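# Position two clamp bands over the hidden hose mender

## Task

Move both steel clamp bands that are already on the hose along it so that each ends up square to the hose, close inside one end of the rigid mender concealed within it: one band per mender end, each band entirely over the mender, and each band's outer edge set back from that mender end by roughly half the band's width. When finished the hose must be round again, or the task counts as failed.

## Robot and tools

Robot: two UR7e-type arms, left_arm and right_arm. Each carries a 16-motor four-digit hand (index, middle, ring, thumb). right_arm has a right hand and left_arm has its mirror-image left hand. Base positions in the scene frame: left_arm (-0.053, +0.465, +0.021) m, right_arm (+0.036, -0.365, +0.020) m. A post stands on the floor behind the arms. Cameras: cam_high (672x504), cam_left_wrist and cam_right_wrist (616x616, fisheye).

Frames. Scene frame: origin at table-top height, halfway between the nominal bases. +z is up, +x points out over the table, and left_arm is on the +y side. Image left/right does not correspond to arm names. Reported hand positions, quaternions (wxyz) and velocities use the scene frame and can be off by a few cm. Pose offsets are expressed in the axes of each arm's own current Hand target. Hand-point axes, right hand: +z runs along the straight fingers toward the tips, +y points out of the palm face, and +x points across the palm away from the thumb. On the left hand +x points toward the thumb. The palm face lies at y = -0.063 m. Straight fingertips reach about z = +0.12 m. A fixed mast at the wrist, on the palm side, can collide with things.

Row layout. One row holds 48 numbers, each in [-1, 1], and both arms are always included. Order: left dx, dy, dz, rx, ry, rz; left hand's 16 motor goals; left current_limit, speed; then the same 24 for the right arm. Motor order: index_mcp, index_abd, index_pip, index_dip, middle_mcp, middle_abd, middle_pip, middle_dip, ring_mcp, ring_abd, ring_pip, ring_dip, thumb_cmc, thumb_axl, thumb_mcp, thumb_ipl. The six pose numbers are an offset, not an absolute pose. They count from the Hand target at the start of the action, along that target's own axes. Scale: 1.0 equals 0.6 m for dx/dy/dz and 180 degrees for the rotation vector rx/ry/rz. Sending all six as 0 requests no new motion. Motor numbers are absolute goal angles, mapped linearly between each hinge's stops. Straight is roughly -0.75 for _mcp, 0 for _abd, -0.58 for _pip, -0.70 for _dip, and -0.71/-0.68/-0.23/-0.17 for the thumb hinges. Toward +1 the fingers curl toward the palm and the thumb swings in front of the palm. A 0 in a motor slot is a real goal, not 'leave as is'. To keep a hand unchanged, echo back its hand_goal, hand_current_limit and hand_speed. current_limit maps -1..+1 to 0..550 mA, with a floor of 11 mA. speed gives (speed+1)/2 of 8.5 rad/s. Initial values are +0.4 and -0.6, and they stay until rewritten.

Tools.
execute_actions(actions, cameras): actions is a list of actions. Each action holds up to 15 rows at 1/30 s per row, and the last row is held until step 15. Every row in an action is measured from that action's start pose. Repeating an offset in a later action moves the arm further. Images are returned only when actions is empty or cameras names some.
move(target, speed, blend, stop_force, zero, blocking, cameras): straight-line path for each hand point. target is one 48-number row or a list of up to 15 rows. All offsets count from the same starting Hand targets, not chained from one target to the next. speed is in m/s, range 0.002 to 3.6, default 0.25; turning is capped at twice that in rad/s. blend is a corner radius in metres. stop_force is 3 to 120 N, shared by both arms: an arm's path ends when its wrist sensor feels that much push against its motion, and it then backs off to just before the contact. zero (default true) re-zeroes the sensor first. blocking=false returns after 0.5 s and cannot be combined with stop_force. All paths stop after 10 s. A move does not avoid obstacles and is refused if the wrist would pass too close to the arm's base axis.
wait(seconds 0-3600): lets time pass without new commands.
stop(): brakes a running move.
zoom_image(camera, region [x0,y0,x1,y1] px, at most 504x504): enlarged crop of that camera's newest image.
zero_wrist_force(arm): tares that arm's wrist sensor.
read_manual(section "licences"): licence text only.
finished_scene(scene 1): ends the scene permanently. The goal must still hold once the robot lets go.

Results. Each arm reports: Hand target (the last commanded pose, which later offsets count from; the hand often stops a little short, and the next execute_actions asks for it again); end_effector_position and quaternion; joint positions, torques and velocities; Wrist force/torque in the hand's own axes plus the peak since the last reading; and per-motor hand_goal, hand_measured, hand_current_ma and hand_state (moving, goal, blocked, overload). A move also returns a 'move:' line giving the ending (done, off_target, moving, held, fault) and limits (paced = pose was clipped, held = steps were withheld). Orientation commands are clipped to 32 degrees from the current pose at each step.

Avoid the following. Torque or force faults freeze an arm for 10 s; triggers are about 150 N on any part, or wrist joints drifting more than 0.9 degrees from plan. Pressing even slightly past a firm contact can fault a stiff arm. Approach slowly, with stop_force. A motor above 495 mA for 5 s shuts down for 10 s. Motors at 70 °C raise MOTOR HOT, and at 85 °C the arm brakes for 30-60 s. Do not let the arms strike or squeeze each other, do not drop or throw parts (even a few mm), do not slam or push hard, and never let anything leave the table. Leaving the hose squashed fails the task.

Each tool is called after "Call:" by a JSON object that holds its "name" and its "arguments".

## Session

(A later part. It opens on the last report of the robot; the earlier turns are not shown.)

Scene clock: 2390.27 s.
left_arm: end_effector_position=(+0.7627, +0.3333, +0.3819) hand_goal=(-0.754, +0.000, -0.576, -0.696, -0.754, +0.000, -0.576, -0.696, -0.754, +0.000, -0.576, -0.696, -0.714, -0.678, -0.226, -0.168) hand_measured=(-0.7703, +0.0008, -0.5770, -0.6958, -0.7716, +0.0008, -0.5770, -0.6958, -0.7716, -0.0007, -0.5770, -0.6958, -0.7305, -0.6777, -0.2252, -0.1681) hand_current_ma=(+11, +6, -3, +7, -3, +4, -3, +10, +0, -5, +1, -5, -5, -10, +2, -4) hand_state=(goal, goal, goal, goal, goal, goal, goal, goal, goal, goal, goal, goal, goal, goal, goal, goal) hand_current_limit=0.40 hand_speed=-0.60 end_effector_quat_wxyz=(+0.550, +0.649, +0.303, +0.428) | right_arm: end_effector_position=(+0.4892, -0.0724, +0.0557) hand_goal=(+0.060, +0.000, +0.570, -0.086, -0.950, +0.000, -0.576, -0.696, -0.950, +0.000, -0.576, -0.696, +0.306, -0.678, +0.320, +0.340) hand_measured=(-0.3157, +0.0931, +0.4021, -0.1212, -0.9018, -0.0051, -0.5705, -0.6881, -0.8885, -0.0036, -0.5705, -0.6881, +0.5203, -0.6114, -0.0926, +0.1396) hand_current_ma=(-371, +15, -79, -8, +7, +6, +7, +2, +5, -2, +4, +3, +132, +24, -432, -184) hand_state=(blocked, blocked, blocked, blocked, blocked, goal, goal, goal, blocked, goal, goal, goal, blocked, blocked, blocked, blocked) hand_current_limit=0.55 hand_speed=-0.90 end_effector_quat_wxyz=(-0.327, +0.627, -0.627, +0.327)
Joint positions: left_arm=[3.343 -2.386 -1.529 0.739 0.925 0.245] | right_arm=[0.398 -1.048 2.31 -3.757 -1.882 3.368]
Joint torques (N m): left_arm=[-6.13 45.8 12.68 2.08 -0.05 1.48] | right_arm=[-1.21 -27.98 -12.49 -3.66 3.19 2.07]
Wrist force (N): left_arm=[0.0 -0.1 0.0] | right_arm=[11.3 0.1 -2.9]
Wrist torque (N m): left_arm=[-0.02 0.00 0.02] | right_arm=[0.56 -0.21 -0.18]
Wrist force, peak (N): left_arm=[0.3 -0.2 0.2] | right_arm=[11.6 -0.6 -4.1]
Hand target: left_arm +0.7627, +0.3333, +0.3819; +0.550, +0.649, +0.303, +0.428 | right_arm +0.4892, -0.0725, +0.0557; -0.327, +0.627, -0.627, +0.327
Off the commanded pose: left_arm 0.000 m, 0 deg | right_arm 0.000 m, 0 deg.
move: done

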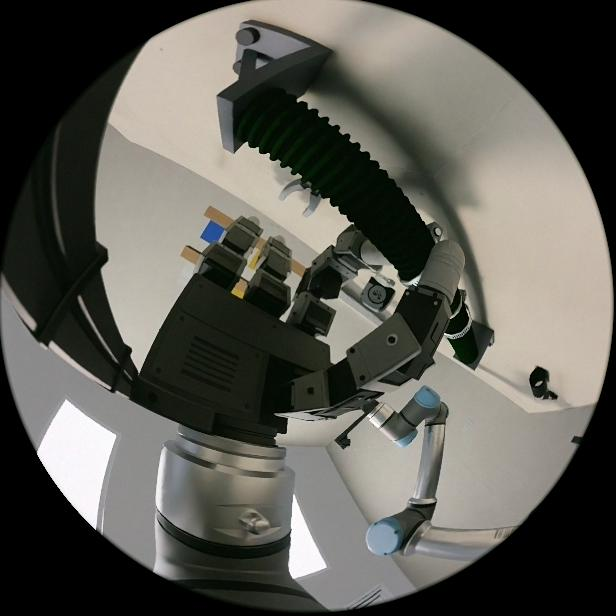

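Call:
{"name": "move", "arguments": {"target": [0,0,0,0,0,0,-0.754,0,-0.576,-0.696,-0.754,0,-0.576,-0.696,-0.754,0,-0.576,-0.696,-0.714,-0.678,-0.226,-0.168,0.4,-0.6,-0.01,0,0,0,0,0,0.06,0,0.57,-0.085,-0.95,0,-0.576,-0.696,-0.95,0,-0.576,-0.696,0.306,-0.677,0.32,0.34,0.55,-0.9], "speed": 0.01, "cameras": ["cam_high","cam_right_wrist"]}}

Call:
{"name": "zoom_image", "arguments": {"camera": "cam_right_wrist", "region": [370, 210, 490, 330]}}

Call:
{"name": "zoom_image", "arguments": {"camera": "cam_high", "region": [340, 220, 420, 290]}}

Scene clock: 2411.60 s.
left_arm: end_effector_position=(+0.7627, +0.3333, +0.3819) hand_goal=(-0.754, +0.000, -0.576, -0.696, -0.754, +0.000, -0.576, -0.696, -0.754, +0.000, -0.576, -0.696, -0.714, -0.678, -0.226, -0.168) hand_measured=(-0.7703, -0.0007, -0.5770, -0.6958, -0.7716, +0.0008, -0.5770, -0.6958, -0.7716, +0.0008, -0.5770, -0.6958, -0.7293, -0.6777, -0.2262, -0.1681) hand_current_ma=(+12, +8, -7, +10, -2, +7, -1, +9, +2, +1, -2, -7, -6, -10, +7, +0) hand_state=(goal, goal, goal, goal, goal, goal, goal, goal, goal, goal, goal, goal, goal, goal, goal, goal) hand_current_limit=0.40 hand_speed=-0.60 end_effector_quat_wxyz=(+0.550, +0.649, +0.303, +0.428) | right_arm: end_effector_position=(+0.4892, -0.0664, +0.0557) hand_goal=(+0.060, +0.000, +0.570, -0.086, -0.950, +0.000, -0.576, -0.696, -0.950, +0.000, -0.576, -0.696, +0.306, -0.678, +0.320, +0.340) hand_measured=(-0.3169, +0.2499, +0.3918, -0.1225, -0.9018, -0.0051, -0.5693, -0.6881, -0.8885, -0.0036, -0.5705, -0.6881, +0.5492, -0.5988, -0.0936, +0.1415) hand_current_ma=(-375, +82, -87, -15, +4, +5, +6, +0, +6, +5, +6, +1, +166, +33, -428, -176) hand_state=(blocked, blocked, blocked, blocked, blocked, goal, goal, goal, blocked, goal, goal, goal, blocked, blocked, blocked, blocked) hand_current_limit=0.55 hand_speed=-0.90 end_effector_quat_wxyz=(-0.327, +0.627, -0.627, +0.327)
Joint positions: left_arm=[3.343 -2.386 -1.529 0.739 0.925 0.245] | right_arm=[0.412 -1.045 2.299 -3.747 -1.893 3.377]
Joint torques (N m): left_arm=[-6.05 45.64 12.37 2.15 -0.02 1.49] | right_arm=[5.31 -24.7 -11.39 -2.64 5.93 2.81]
Wrist force (N): left_arm=[0.2 -0.1 0.0] | right_arm=[21.8 -7.7 -3.7]
Wrist torque (N m): left_arm=[-0.04 -0.02 0.03] | right_arm=[0.22 -0.23 -0.39]
Wrist force, peak (N): left_arm=[0.3 0.0 0.3] | right_arm=[22.3 -7.6 -3.2]
Hand target: left_arm +0.7627, +0.3333, +0.3819; +0.550, +0.649, +0.303, +0.428 | right_arm +0.4892, -0.0665, +0.0557; -0.327, +0.627, -0.627, +0.327
Off the commanded pose: left_arm 0.000 m, 0 deg | right_arm 0.000 m, 0 deg.
move: done

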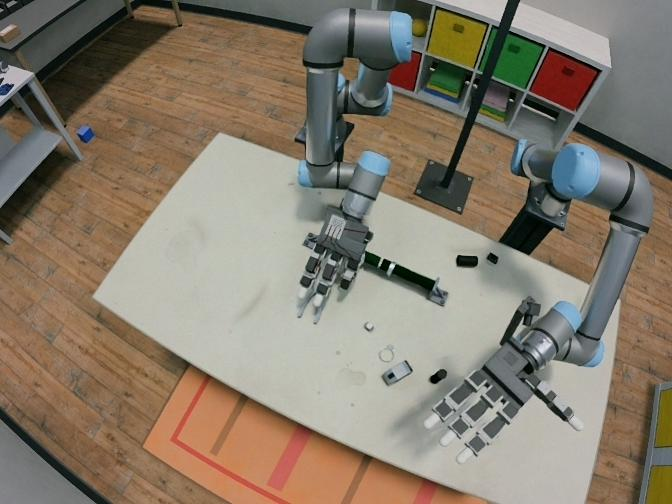

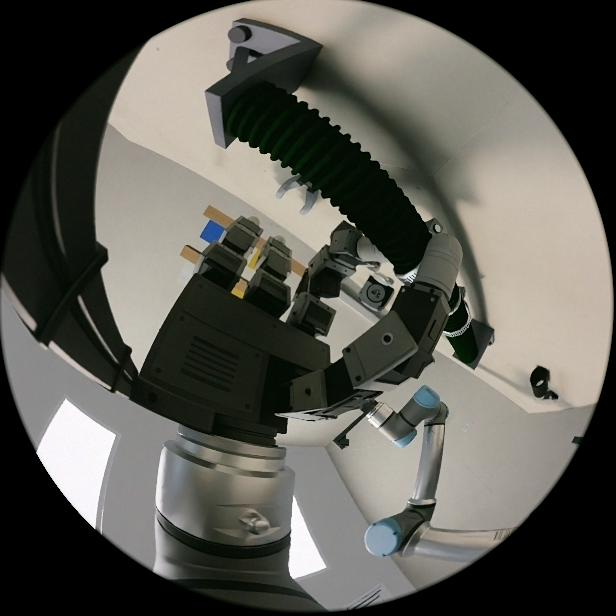

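Scaled by 4.200 from the camera's image (finer frame: 880x880).

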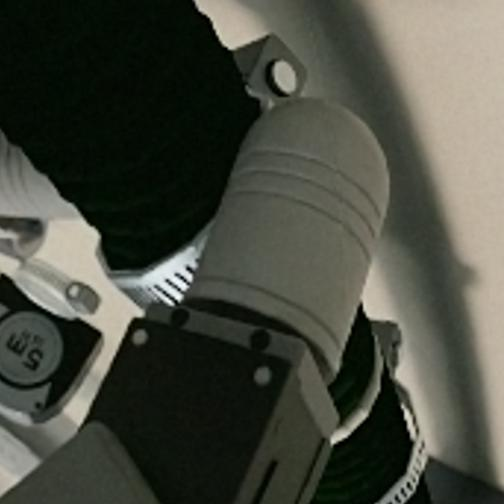

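Scaled by 6.300 from the camera's image (finer frame: 960x720).

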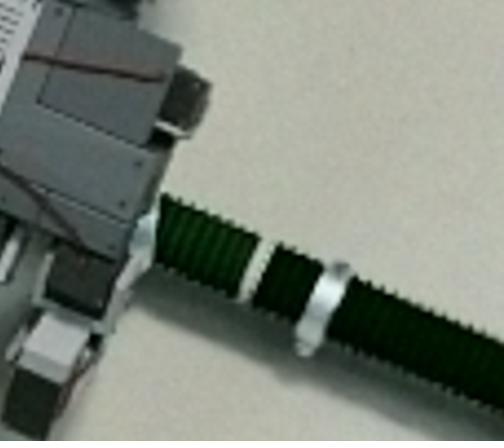

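Call:
{"name": "move", "arguments": {"target": [[0,0,0,0,0,0,-0.754,0,-0.576,-0.696,-0.754,0,-0.576,-0.696,-0.754,0,-0.576,-0.696,-0.714,-0.678,-0.226,-0.168,0.4,-0.6,0,0,0,0,0,0,-0.25,0,0.4175,-0.106,-0.95,0,-0.576,-0.696,-0.95,0,-0.576,-0.696,0.506,-0.677,-0.03,0.1286,0.2,-0.9],[0,0,0,0,0,0,-0.754,0,-0.576,-0.696,-0.754,0,-0.576,-0.696,-0.754,0,-0.576,-0.696,-0.714,-0.678,-0.226,-0.168,0.4,-0.6,0,0,0,0,0,0,-0.507,0,0.4175,-0.106,-0.95,0,-0.576,-0.696,-0.95,0,-0.576,-0.696,0.506,-0.677,-0.202,0.1286,0.2,-0.9],[0,0,0,0,0,0,-0.754,0,-0.576,-0.696,-0.754,0,-0.576,-0.696,-0.754,0,-0.576,-0.696,-0.714,-0.678,-0.226,-0.168,0.4,-0.6,0,-0.0683,-0.0478,0,0,0,-0.507,0,0.4175,-0.106,-0.95,0,-0.576,-0.696,-0.95,0,-0.576,-0.696,0.506,-0.677,-0.202,0.1286,0.2,-0.9],[0,0,0,0,0,0,-0.754,0,-0.576,-0.696,-0.754,0,-0.576,-0.696,-0.754,0,-0.576,-0.696,-0.714,-0.678,-0.226,-0.168,0.4,-0.6,-0.0292,-0.0683,-0.0478,0,0,0,-0.507,0,0.4175,-0.106,-0.95,0,-0.576,-0.696,-0.95,0,-0.576,-0.696,0.506,-0.677,-0.202,0.1286,0.2,-0.9]], "speed": 0.06, "cameras": ["cam_high","cam_right_wrist"]}}

Call:
{"name": "zoom_image", "arguments": {"camera": "cam_right_wrist", "region": [380, 120, 500, 240]}}

Call:
{"name": "zoom_image", "arguments": {"camera": "cam_high", "region": [340, 220, 420, 290]}}

Scene clock: 2468.03 s.
left_arm: end_effector_position=(+0.7627, +0.3333, +0.3819) hand_goal=(-0.754, +0.000, -0.576, -0.696, -0.754, +0.000, -0.576, -0.696, -0.754, +0.000, -0.576, -0.696, -0.714, -0.678, -0.226, -0.168) hand_measured=(-0.7691, -0.0007, -0.5770, -0.6958, -0.7716, +0.0008, -0.5770, -0.6958, -0.7716, +0.0008, -0.5770, -0.6958, -0.7293, -0.6777, -0.2262, -0.1681) hand_current_ma=(+7, +9, -7, +8, -1, +0, -5, +8, -1, -5, +2, -6, -4, -9, +6, -6) hand_state=(goal, goal, goal, goal, goal, goal, goal, goal, goal, goal, goal, goal, goal, goal, goal, goal) hand_current_limit=0.40 hand_speed=-0.60 end_effector_quat_wxyz=(+0.550, +0.649, +0.303, +0.428) | right_arm: end_effector_position=(+0.4893, -0.0488, +0.1057) hand_goal=(-0.508, +0.000, +0.418, -0.106, -0.950, +0.000, -0.576, -0.696, -0.950, +0.000, -0.576, -0.696, +0.506, -0.678, -0.202, +0.128) hand_measured=(-0.4749, +0.0154, +0.4008, -0.1072, -0.9018, -0.0065, -0.5705, -0.6881, -0.8873, -0.0036, -0.5705, -0.6881, +0.5190, -0.6704, -0.1866, +0.1215) hand_current_ma=(-3, +1, +5, -4, +8, +6, +6, +1, +9, +1, +2, +1, +0, +4, -6, +4) hand_state=(blocked, goal, goal, goal, blocked, goal, goal, goal, blocked, goal, goal, goal, goal, goal, goal, goal) hand_current_limit=0.20 hand_speed=-0.90 end_effector_quat_wxyz=(-0.327, +0.627, -0.627, +0.327) end_effector_velocity=(-0.001, -0.001, -0.002) end_effector_angular_velocity=(-0.002, +0.003, +0.005)
Joint positions: left_arm=[3.343 -2.386 -1.529 0.739 0.925 0.245] | right_arm=[0.452 -1.175 2.259 -3.569 -1.925 3.403]
Joint velocities: left_arm=[within noise] | right_arm=[-0.003 0 0.005 -0.004 0.005 -0.006]
Joint torques (N m): left_arm=[-5.98 45.9 12.19 2.11 -0.12 1.49] | right_arm=[-9.38 -38.35 -0.08 -4.49 1.83 -2.65]
Wrist force (N): left_arm=[0.2 -0.2 0.2] | right_arm=[0.3 1.0 -2.4]
Wrist torque (N m): left_arm=[-0.07 -0.03 0.03] | right_arm=[0.58 0.11 0.20]
Wrist force, peak (N): left_arm=[0.1 -0.1 0.5] | right_arm=[21.8 -8.1 -3.9]
Hand target: left_arm +0.7627, +0.3333, +0.3819; +0.550, +0.649, +0.303, +0.428 | right_arm +0.4892, -0.0489, +0.1057; -0.327, +0.627, -0.627, +0.327
Off the commanded pose: left_arm 0.000 m, 0 deg | right_arm 0.000 m, 0 deg.
move: done

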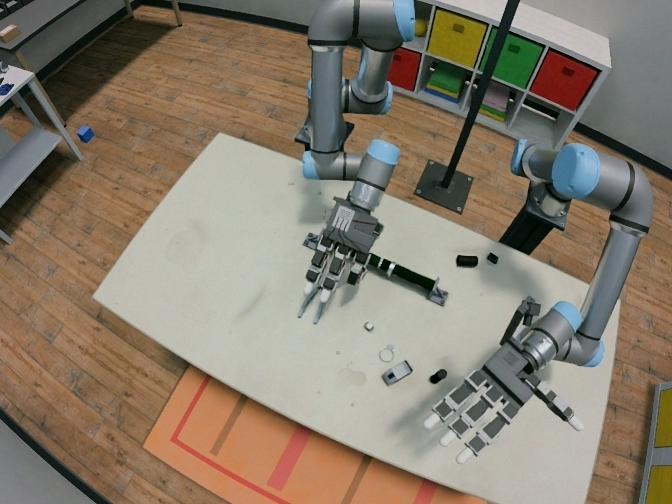

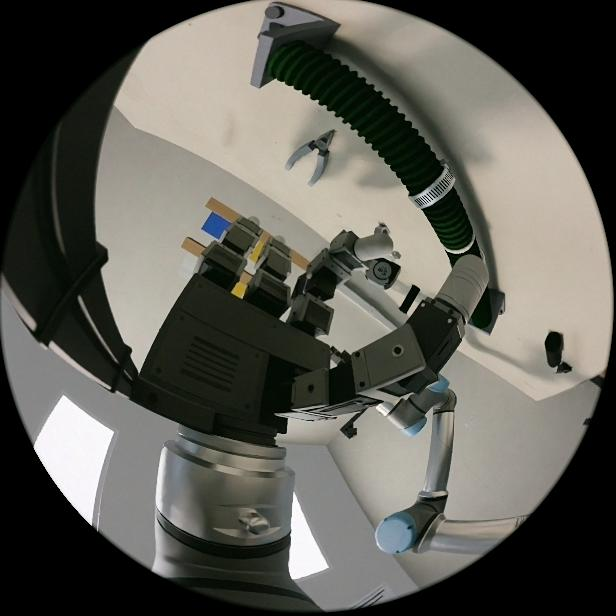

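Scaled by 4.200 from the camera's image (finer frame: 880x880).

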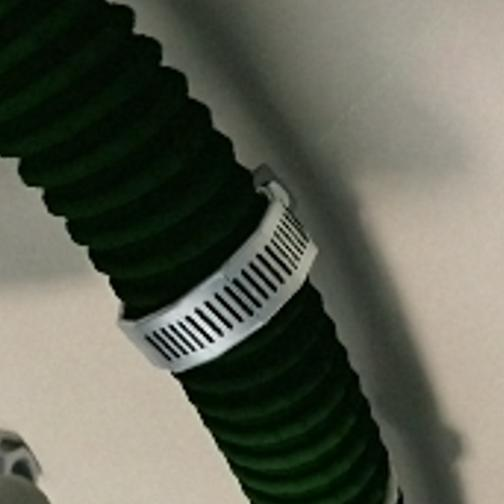

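Scaled by 6.300 from the camera's image (finer frame: 960x720).

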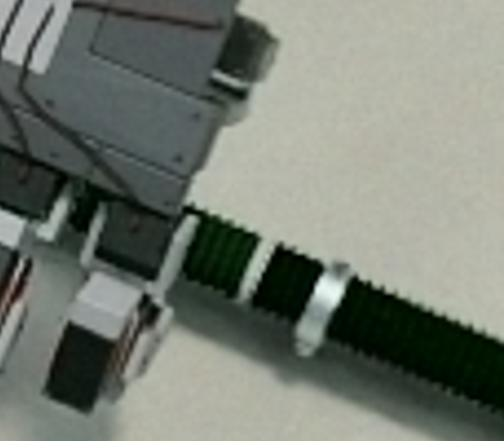

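Call:
{"name": "move", "arguments": {"target": [0,0,0,0,0,0,-0.754,0,-0.576,-0.696,-0.754,0,-0.576,-0.696,-0.754,0,-0.576,-0.696,-0.714,-0.678,-0.226,-0.168,0.4,-0.6,0,0.0683,0.0478,0,0,0,-0.507,0,0.4175,-0.106,-0.95,0,-0.576,-0.696,-0.95,0,-0.576,-0.696,0.506,-0.677,-0.202,0.1286,0.2,-0.9], "speed": 0.04, "stop_force": 5}}

Call:
{"name": "move", "arguments": {"target": [0,0,0,0,0,0,-0.754,0,-0.576,-0.696,-0.754,0,-0.576,-0.696,-0.754,0,-0.576,-0.696,-0.714,-0.678,-0.226,-0.168,0.4,-0.6,0,0,0,0,0,0,-0.15,0,0.46,-0.106,-0.95,0,-0.576,-0.696,-0.95,0,-0.576,-0.696,0.55,-0.677,0.07,0.19,0.2,-0.9], "speed": 0.03}}

Call:
{"name": "wait", "arguments": {"seconds": 0.5, "cameras": ["cam_right_wrist"]}}

Call:
{"name": "zoom_image", "arguments": {"camera": "cam_right_wrist", "region": [370, 190, 490, 310]}}

Call:
{"name": "move", "arguments": {"target": [0,0,0,0,0,0,-0.754,0,-0.576,-0.696,-0.754,0,-0.576,-0.696,-0.754,0,-0.576,-0.696,-0.714,-0.678,-0.226,-0.168,0.4,-0.6,0.025,0,0,0,0,0,-0.15,0,0.46,-0.106,-0.95,0,-0.576,-0.696,-0.95,0,-0.576,-0.696,0.55,-0.677,0.07,0.19,0.2,-0.9], "speed": 0.015, "cameras": ["cam_right_wrist"]}}

Call:
{"name": "zoom_image", "arguments": {"camera": "cam_right_wrist", "region": [370, 190, 490, 310]}}

Scene clock: 2509.87 s.
left_arm: end_effector_position=(+0.7627, +0.3333, +0.3819) hand_goal=(-0.754, +0.000, -0.576, -0.696, -0.754, +0.000, -0.576, -0.696, -0.754, +0.000, -0.576, -0.696, -0.714, -0.678, -0.226, -0.168) hand_measured=(-0.7691, +0.0008, -0.5757, -0.6958, -0.7716, -0.0007, -0.5770, -0.6958, -0.7716, +0.0008, -0.5770, -0.6958, -0.7293, -0.6777, -0.2262, -0.1672) hand_current_ma=(+9, +8, -5, +9, -5, +4, +2, +11, -4, -6, +1, -2, -7, -9, +1, -3) hand_state=(goal, goal, goal, goal, goal, goal, goal, goal, goal, goal, goal, goal, goal, goal, goal, goal) hand_current_limit=0.40 hand_speed=-0.60 end_effector_quat_wxyz=(+0.550, +0.649, +0.303, +0.428) | right_arm: end_effector_position=(+0.4892, -0.0489, +0.0557) hand_goal=(-0.508, +0.000, +0.418, -0.106, -0.950, +0.000, -0.576, -0.696, -0.950, +0.000, -0.576, -0.696, +0.506, -0.678, -0.202, +0.128) hand_measured=(-0.4749, +0.0140, +0.4021, -0.1072, -0.9006, -0.0051, -0.5705, -0.6881, -0.8873, -0.0036, -0.5718, -0.6881, +0.5178, -0.6704, -0.1876, +0.1215) hand_current_ma=(+0, +1, +5, -4, +10, +9, +8, +2, +7, +6, +6, -1, +2, +4, -3, +6) hand_state=(blocked, goal, goal, goal, blocked, goal, goal, goal, blocked, goal, goal, goal, goal, goal, goal, goal) hand_current_limit=0.20 hand_speed=-0.90 end_effector_quat_wxyz=(-0.327, +0.627, -0.627, +0.327)
Joint positions: left_arm=[3.343 -2.386 -1.529 0.739 0.925 0.245] | right_arm=[0.452 -1.035 2.268 -3.717 -1.924 3.402]
Joint torques (N m): left_arm=[-6.16 45.31 12.09 2.17 -0.04 1.53] | right_arm=[-6.41 -40.41 -23.62 -1.05 1.65 -2.92]
Wrist force (N): left_arm=[0.0 -0.2 0.2] | right_arm=[0.4 1.0 -2.3]
Wrist torque (N m): left_arm=[-0.04 0.00 0.01] | right_arm=[0.59 0.09 0.27]
Wrist force, peak (N): left_arm=[0.4 0.3 0.0] | right_arm=[0.4 0.7 -2.6]
Hand target: left_arm +0.7627, +0.3333, +0.3819; +0.550, +0.649, +0.303, +0.428 | right_arm +0.4892, -0.0489, +0.0557; -0.327, +0.627, -0.627, +0.327
Off the commanded pose: left_arm 0.000 m, 0 deg | right_arm 0.000 m, 0 deg.
move: done

Scene clock: 2511.03 s.
left_arm: end_effector_position=(+0.7627, +0.3333, +0.3819) hand_goal=(-0.754, +0.000, -0.576, -0.696, -0.754, +0.000, -0.576, -0.696, -0.754, +0.000, -0.576, -0.696, -0.714, -0.678, -0.226, -0.168) hand_measured=(-0.7691, -0.0007, -0.5770, -0.6958, -0.7716, -0.0007, -0.5770, -0.6958, -0.7716, +0.0008, -0.5770, -0.6958, -0.7293, -0.6767, -0.2262, -0.1681) hand_current_ma=(+10, +8, -3, +5, -6, +7, -4, +9, +1, -4, +2, -5, -7, -9, +1, -3) hand_state=(goal, goal, goal, goal, goal, goal, goal, goal, goal, goal, goal, goal, goal, goal, goal, goal) hand_current_limit=0.40 hand_speed=-0.60 end_effector_quat_wxyz=(+0.550, +0.649, +0.303, +0.428) | right_arm: end_effector_position=(+0.4892, -0.0489, +0.0557) hand_goal=(-0.150, +0.000, +0.460, -0.106, -0.950, +0.000, -0.576, -0.696, -0.950, +0.000, -0.576, -0.696, +0.550, -0.678, +0.070, +0.190) hand_measured=(-0.3362, +0.0154, +0.4367, -0.1072, -0.9006, -0.0051, -0.5693, -0.6881, -0.8873, -0.0036, -0.5718, -0.6881, +0.5441, -0.6704, -0.1074, +0.1625) hand_current_ma=(-119, +8, +4, -3, +6, +9, +6, -2, +10, +9, +6, -2, +1, -3, -146, -3) hand_state=(blocked, goal, blocked, goal, blocked, goal, goal, goal, blocked, goal, goal, goal, goal, goal, blocked, blocked) hand_current_limit=0.20 hand_speed=-0.90 end_effector_quat_wxyz=(-0.327, +0.627, -0.627, +0.327)
Joint positions: left_arm=[3.343 -2.386 -1.529 0.739 0.925 0.245] | right_arm=[0.452 -1.035 2.268 -3.717 -1.924 3.402]
Joint torques (N m): left_arm=[-6 45.87 12.23 2.17 -0.07 1.47] | right_arm=[-5.54 -38.56 -22.5 -1.51 1.67 -2.71]
Wrist force (N): left_arm=[0.1 0.0 0.3] | right_arm=[0.2 -1.3 -3.9]
Wrist torque (N m): left_arm=[-0.04 -0.01 0.02] | right_arm=[0.46 0.13 0.28]
Wrist force, peak (N): left_arm=[0.1 -0.2 0.3] | right_arm=[0.2 -1.2 -4.1]
Hand target: left_arm +0.7627, +0.3333, +0.3819; +0.550, +0.649, +0.303, +0.428 | right_arm +0.4892, -0.0489, +0.0557; -0.327, +0.627, -0.627, +0.327
Off the commanded pose: left_arm 0.000 m, 0 deg | right_arm 0.000 m, 0 deg.
move: done

Scene clock: 2511.53 s.
left_arm: end_effector_position=(+0.7627, +0.3333, +0.3819) hand_goal=(-0.754, +0.000, -0.576, -0.696, -0.754, +0.000, -0.576, -0.696, -0.754, +0.000, -0.576, -0.696, -0.714, -0.678, -0.226, -0.168) hand_measured=(-0.7691, -0.0007, -0.5770, -0.6958, -0.7716, -0.0007, -0.5770, -0.6958, -0.7703, -0.0007, -0.5757, -0.6958, -0.7293, -0.6767, -0.2262, -0.1681) hand_current_ma=(+14, +10, -6, +7, -1, -1, +0, +8, +3, +2, +3, -7, -3, -7, +5, -6) hand_state=(goal, goal, goal, goal, goal, goal, goal, goal, goal, goal, goal, goal, goal, goal, goal, goal) hand_current_limit=0.40 hand_speed=-0.60 end_effector_quat_wxyz=(+0.550, +0.649, +0.303, +0.428) | right_arm: end_effector_position=(+0.4892, -0.0489, +0.0557) hand_goal=(-0.150, +0.000, +0.460, -0.106, -0.950, +0.000, -0.576, -0.696, -0.950, +0.000, -0.576, -0.696, +0.550, -0.678, +0.070, +0.190) hand_measured=(-0.3374, +0.0154, +0.4367, -0.1072, -0.9006, -0.0036, -0.5693, -0.6881, -0.8873, -0.0036, -0.5718, -0.6894, +0.5441, -0.6704, -0.1084, +0.1625) hand_current_ma=(-118, +0, +0, -6, +4, +5, +9, +3, +8, +4, +6, +1, +1, +3, -148, +0) hand_state=(blocked, goal, blocked, goal, blocked, goal, goal, goal, blocked, goal, goal, goal, goal, goal, blocked, blocked) hand_current_limit=0.20 hand_speed=-0.90 end_effector_quat_wxyz=(-0.327, +0.627, -0.627, +0.327)
Joint positions: left_arm=[3.343 -2.386 -1.529 0.739 0.925 0.245] | right_arm=[0.452 -1.035 2.268 -3.717 -1.924 3.402]
Joint torques (N m): left_arm=[-5.87 45.46 12.18 2.18 -0.03 1.53] | right_arm=[-4.45 -37.31 -21.44 -1.73 1.63 -2.85]
Wrist force (N): left_arm=[0.0 0.4 0.0] | right_arm=[0.4 -1.3 -3.9]
Wrist torque (N m): left_arm=[0.03 0.00 0.00] | right_arm=[0.46 0.09 0.30]
Wrist force, peak (N): left_arm=[0.1 -0.1 0.4] | right_arm=[0.2 -1.5 -4.1]
Hand target: left_arm +0.7627, +0.3333, +0.3819; +0.550, +0.649, +0.303, +0.428 | right_arm +0.4892, -0.0489, +0.0557; -0.327, +0.627, -0.627, +0.327
Off the commanded pose: left_arm 0.000 m, 0 deg | right_arm 0.000 m, 0 deg.
wait: 0.50 s; at rest by 0.17 s

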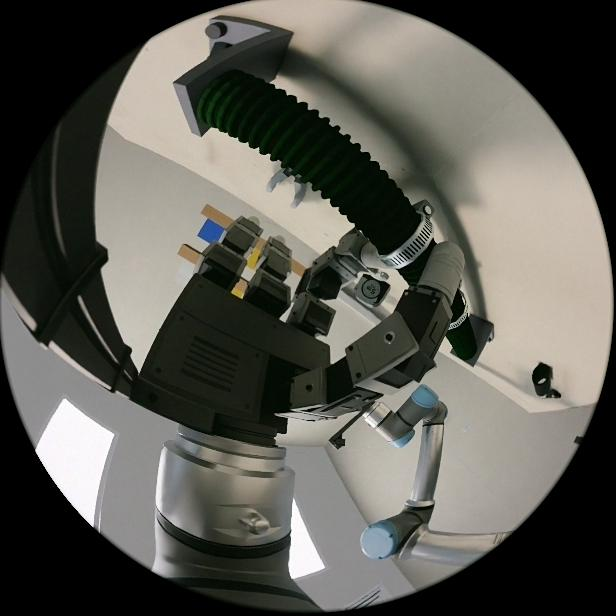

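Scaled by 4.200 from the camera's image (finer frame: 880x880).

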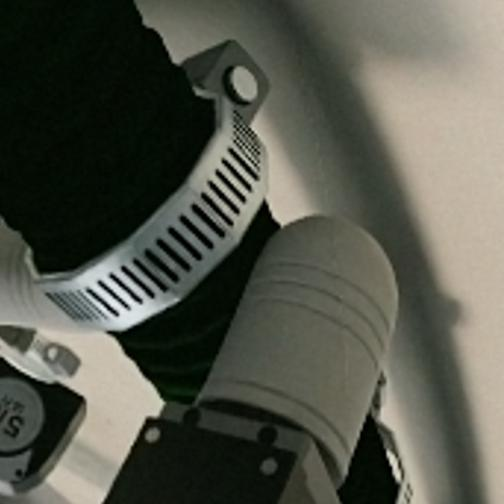

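Scene clock: 2512.80 s.
left_arm: end_effector_position=(+0.7627, +0.3333, +0.3819) hand_goal=(-0.754, +0.000, -0.576, -0.696, -0.754, +0.000, -0.576, -0.696, -0.754, +0.000, -0.576, -0.696, -0.714, -0.678, -0.226, -0.168) hand_measured=(-0.7691, -0.0007, -0.5770, -0.6958, -0.7703, -0.0007, -0.5770, -0.6958, -0.7716, +0.0008, -0.5770, -0.6958, -0.7293, -0.6767, -0.2262, -0.1672) hand_current_ma=(+6, +8, +0, +10, -1, +1, -4, +12, +0, -4, +6, -4, -7, -3, +0, -4) hand_state=(goal, goal, goal, goal, goal, goal, goal, goal, goal, goal, goal, goal, goal, goal, goal, goal) hand_current_limit=0.40 hand_speed=-0.60 end_effector_quat_wxyz=(+0.550, +0.649, +0.303, +0.428) | right_arm: end_effector_position=(+0.4892, -0.0640, +0.0557) hand_goal=(-0.150, +0.000, +0.460, -0.106, -0.950, +0.000, -0.576, -0.696, -0.950, +0.000, -0.576, -0.696, +0.550, -0.678, +0.070, +0.190) hand_measured=(-0.3302, -0.0256, +0.4175, -0.1084, -0.9018, -0.0036, -0.5693, -0.6894, -0.8873, -0.0036, -0.5718, -0.6881, +0.4587, -0.7072, -0.1025, +0.1444) hand_current_ma=(-109, +1, -1, -6, +6, +8, +7, +3, +10, +5, +8, +2, -31, -2, -141, -13) hand_state=(blocked, blocked, blocked, goal, blocked, goal, goal, goal, blocked, goal, goal, goal, blocked, blocked, blocked, blocked) hand_current_limit=0.20 hand_speed=-0.90 end_effector_quat_wxyz=(-0.327, +0.627, -0.627, +0.327)
Joint positions: left_arm=[3.343 -2.386 -1.529 0.739 0.925 0.245] | right_arm=[0.418 -1.044 2.295 -3.743 -1.897 3.38]
Joint torques (N m): left_arm=[-6.28 45.53 12.33 2.15 -0.09 1.54] | right_arm=[7.52 -33.44 -8.88 -1.57 -1.5 -1.29]
Wrist force (N): left_arm=[-0.1 -0.1 0.0] | right_arm=[-2.0 1.8 -1.1]
Wrist torque (N m): left_arm=[-0.01 0.02 0.00] | right_arm=[0.65 0.10 0.40]
Wrist force, peak (N): left_arm=[0.2 -0.4 0.2] | right_arm=[-4.2 -2.6 -2.2]
Hand target: left_arm +0.7627, +0.3333, +0.3819; +0.550, +0.649, +0.303, +0.428 | right_arm +0.4892, -0.0639, +0.0557; -0.327, +0.627, -0.627, +0.327
Off the commanded pose: left_arm 0.000 m, 0 deg | right_arm 0.000 m, 0 deg.
move: done

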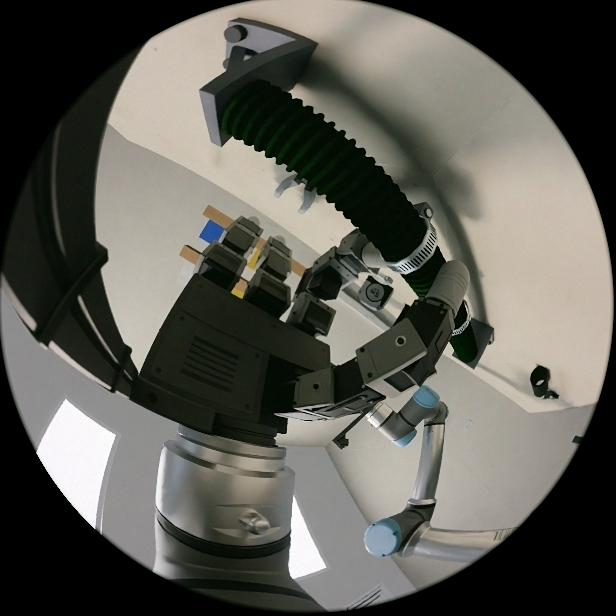

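Scaled by 4.200 from the camera's image (finer frame: 880x880).

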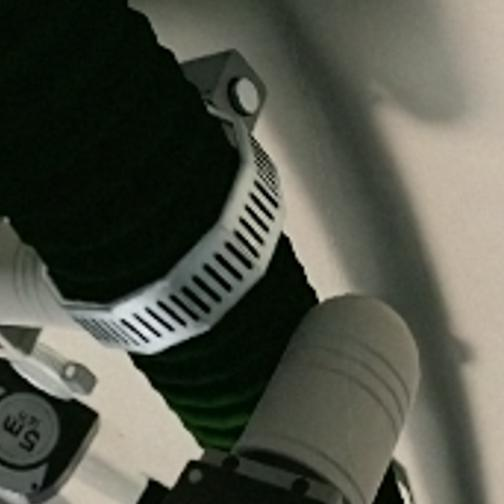

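Call:
{"name": "move", "arguments": {"target": [[0,0,0,0,0,0,-0.754,0,-0.576,-0.696,-0.754,0,-0.576,-0.696,-0.754,0,-0.576,-0.696,-0.714,-0.678,-0.226,-0.168,0.4,-0.6,0,0,0,0,0,0,-0.507,0,0.4175,-0.106,-0.95,0,-0.576,-0.696,-0.95,0,-0.576,-0.696,0.506,-0.677,-0.202,0.1286,0.2,-0.9],[0,0,0,0,0,0,-0.754,0,-0.576,-0.696,-0.754,0,-0.576,-0.696,-0.754,0,-0.576,-0.696,-0.714,-0.678,-0.226,-0.168,0.4,-0.6,0,-0.0683,-0.0478,0,0,0,-0.507,0,0.4175,-0.106,-0.95,0,-0.576,-0.696,-0.95,0,-0.576,-0.696,0.506,-0.677,-0.202,0.1286,0.2,-0.9],[0,0,0,0,0,0,-0.754,0,-0.576,-0.696,-0.754,0,-0.576,-0.696,-0.754,0,-0.576,-0.696,-0.714,-0.678,-0.226,-0.168,0.4,-0.6,0.12,-0.1,-0.07,0,0,0,-0.507,0,0.4175,-0.106,-0.95,0,-0.576,-0.696,-0.95,0,-0.576,-0.696,0.506,-0.677,-0.202,0.1286,0.2,-0.9]], "speed": 0.08, "cameras": ["cam_high","cam_right_wrist"]}}

Call:
{"name": "zoom_image", "arguments": {"camera": "cam_right_wrist", "region": [400, 120, 520, 240]}}

Call:
{"name": "zoom_image", "arguments": {"camera": "cam_high", "region": [345, 225, 415, 285]}}

Scene clock: 2661.13 s.
left_arm: end_effector_position=(+0.7627, +0.3333, +0.3819) hand_goal=(-0.754, +0.000, -0.576, -0.696, -0.754, +0.000, -0.576, -0.696, -0.754, +0.000, -0.576, -0.696, -0.714, -0.678, -0.226, -0.168) hand_measured=(-0.7691, -0.0007, -0.5770, -0.6958, -0.7716, +0.0008, -0.5770, -0.6958, -0.7703, -0.0007, -0.5770, -0.6958, -0.7293, -0.6777, -0.2262, -0.1681) hand_current_ma=(+5, +7, -6, +6, -2, +1, -4, +10, +1, -2, +1, -3, -6, -10, +2, -4) hand_state=(goal, goal, goal, goal, goal, goal, goal, goal, goal, goal, goal, goal, goal, goal, goal, goal) hand_current_limit=0.40 hand_speed=-0.60 end_effector_quat_wxyz=(+0.550, +0.649, +0.303, +0.428) | right_arm: end_effector_position=(+0.4891, -0.1359, +0.1289) hand_goal=(-0.508, +0.000, +0.418, -0.106, -0.950, +0.000, -0.576, -0.696, -0.950, +0.000, -0.576, -0.696, +0.506, -0.678, -0.202, +0.128) hand_measured=(-0.4749, -0.0139, +0.4110, -0.1059, -0.9018, -0.0065, -0.5693, -0.6881, -0.8873, -0.0007, -0.5718, -0.6894, +0.5014, -0.6851, -0.1876, +0.1215) hand_current_ma=(-5, +0, +5, -5, +6, +5, +6, +5, +6, +4, +7, -2, +1, +4, +0, +2) hand_state=(blocked, goal, goal, goal, blocked, goal, goal, goal, blocked, goal, goal, goal, goal, goal, goal, goal) hand_current_limit=0.20 hand_speed=-0.90 end_effector_quat_wxyz=(-0.326, +0.627, -0.627, +0.327)
Joint positions: left_arm=[3.343 -2.386 -1.529 0.739 0.925 0.245] | right_arm=[0.234 -1.319 2.394 -3.595 -1.75 3.268]
Joint torques (N m): left_arm=[-6.14 45.66 11.73 2.27 -0.06 1.57] | right_arm=[8.47 -16.04 -26.23 -3.09 -2.32 2.63]
Wrist force (N): left_arm=[-0.1 0.0 -0.1] | right_arm=[0.5 0.4 -2.3]
Wrist torque (N m): left_arm=[-0.03 0.02 0.01] | right_arm=[0.50 0.02 0.12]
Wrist force, peak (N): left_arm=[-0.1 -0.5 0.0] | right_arm=[-0.5 -1.4 -3.5]
Hand target: left_arm +0.7627, +0.3333, +0.3819; +0.550, +0.649, +0.303, +0.428 | right_arm +0.4892, -0.1359, +0.1290; -0.327, +0.627, -0.627, +0.327
Off the commanded pose: left_arm 0.000 m, 0 deg | right_arm 0.000 m, 0 deg.
move: done

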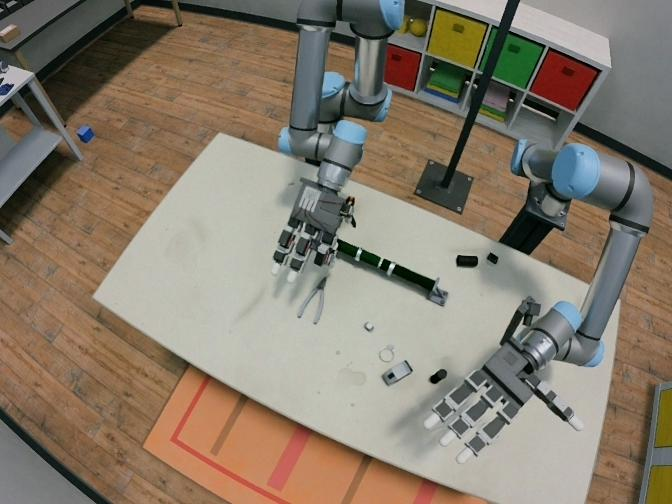

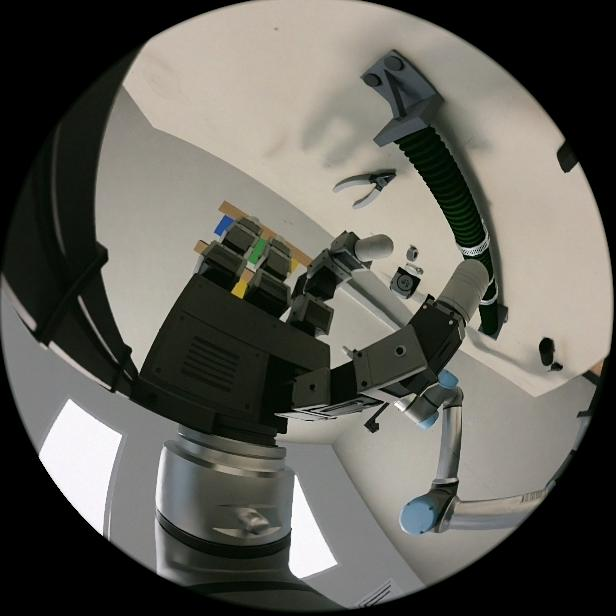

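Scaled by 4.200 from the camera's image (finer frame: 880x880).

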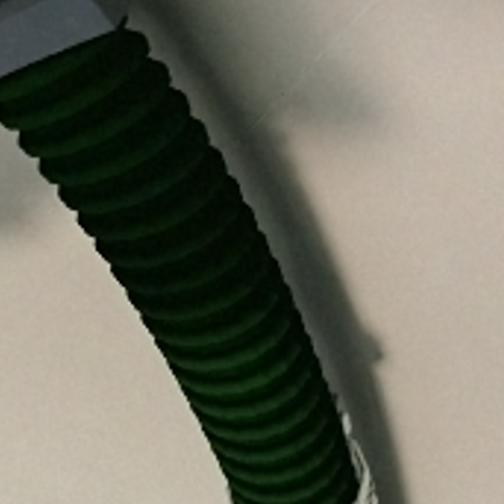

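Scaled by 7.200 from the camera's image (finer frame: 960x720).

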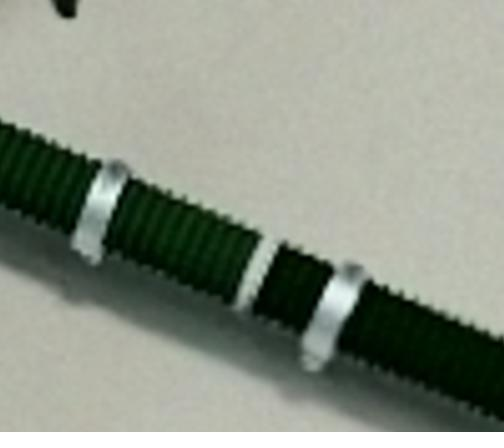

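Call:
{"name": "move", "arguments": {"target": [0,0,0,0,0,0,-0.754,0,-0.576,-0.696,-0.754,0,-0.576,-0.696,-0.754,0,-0.576,-0.696,-0.714,-0.678,-0.226,-0.168,0.4,-0.6,-0.0885,0.0395,0.0277,0,0,0,-0.507,0,0.4175,-0.106,-0.95,0,-0.576,-0.696,-0.95,0,-0.576,-0.696,0.506,-0.677,-0.202,0.1286,0.2,-0.9], "speed": 0.08, "cameras": ["cam_right_wrist"]}}

Call:
{"name": "zoom_image", "arguments": {"camera": "cam_right_wrist", "region": [390, 150, 510, 270]}}

Scene clock: 2685.43 s.
left_arm: end_effector_position=(+0.7627, +0.3333, +0.3819) hand_goal=(-0.754, +0.000, -0.576, -0.696, -0.754, +0.000, -0.576, -0.696, -0.754, +0.000, -0.576, -0.696, -0.714, -0.678, -0.226, -0.168) hand_measured=(-0.7691, -0.0007, -0.5770, -0.6958, -0.7716, -0.0007, -0.5770, -0.6958, -0.7716, -0.0007, -0.5770, -0.6958, -0.7293, -0.6767, -0.2252, -0.1672) hand_current_ma=(+10, +8, -6, +9, -4, +4, -3, +11, +1, +1, +3, -5, -7, -6, +3, -5) hand_state=(goal, goal, goal, goal, goal, goal, goal, goal, goal, goal, goal, goal, goal, goal, goal, goal) hand_current_limit=0.40 hand_speed=-0.60 end_effector_quat_wxyz=(+0.550, +0.649, +0.303, +0.428) | right_arm: end_effector_position=(+0.4894, -0.0827, +0.1001) hand_goal=(-0.508, +0.000, +0.418, -0.106, -0.950, +0.000, -0.576, -0.696, -0.950, +0.000, -0.576, -0.696, +0.506, -0.678, -0.202, +0.128) hand_measured=(-0.4749, -0.0139, +0.4123, -0.1059, -0.9018, -0.0065, -0.5693, -0.6881, -0.8885, -0.0007, -0.5718, -0.6881, +0.5014, -0.6841, -0.1876, +0.1225) hand_current_ma=(-2, +4, +3, -2, +5, +5, +9, +3, +10, +1, +8, -2, +0, -1, -2, +5) hand_state=(blocked, goal, goal, goal, blocked, goal, goal, goal, blocked, goal, goal, goal, goal, goal, goal, goal) hand_current_limit=0.20 hand_speed=-0.90 end_effector_quat_wxyz=(-0.327, +0.627, -0.627, +0.327) end_effector_velocity=(-0.001, -0.001, +0.000) end_effector_angular_velocity=(-0.002, +0.002, +0.004)
Joint positions: left_arm=[3.343 -2.386 -1.529 0.739 0.925 0.245] | right_arm=[0.373 -1.188 2.322 -3.635 -1.862 3.352]
Joint velocities: left_arm=[within noise] | right_arm=[-0.003 -0.003 0.003 0 0.005 -0.006]
Joint torques (N m): left_arm=[-6.29 45.51 12.19 2.37 -0.06 1.62] | right_arm=[-8.79 -36.76 0.99 -1.19 1.92 -2.93]
Wrist force (N): left_arm=[0.1 0.0 0.3] | right_arm=[0.6 0.8 -2.5]
Wrist torque (N m): left_arm=[-0.03 -0.01 0.01] | right_arm=[0.60 0.03 0.25]
Wrist force, peak (N): left_arm=[0.5 -0.1 0.3] | right_arm=[1.1 0.2 -2.8]
Hand target: left_arm +0.7627, +0.3333, +0.3819; +0.550, +0.649, +0.303, +0.428 | right_arm +0.4892, -0.0828, +0.1000; -0.327, +0.627, -0.627, +0.327
Off the commanded pose: left_arm 0.000 m, 0 deg | right_arm 0.000 m, 0 deg.
move: done

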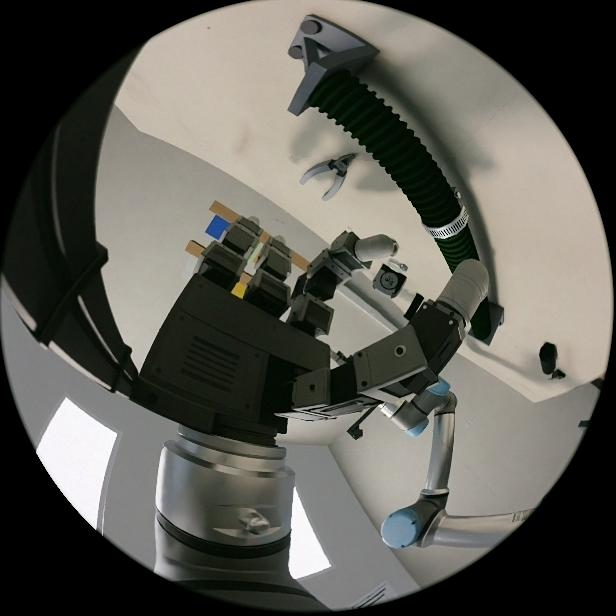

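Scaled by 4.200 from the camera's image (finer frame: 880x880).

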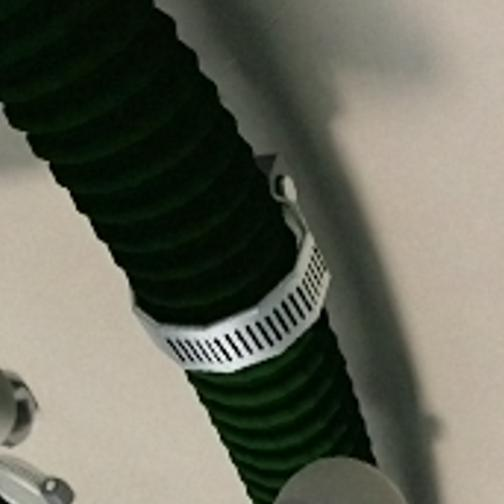

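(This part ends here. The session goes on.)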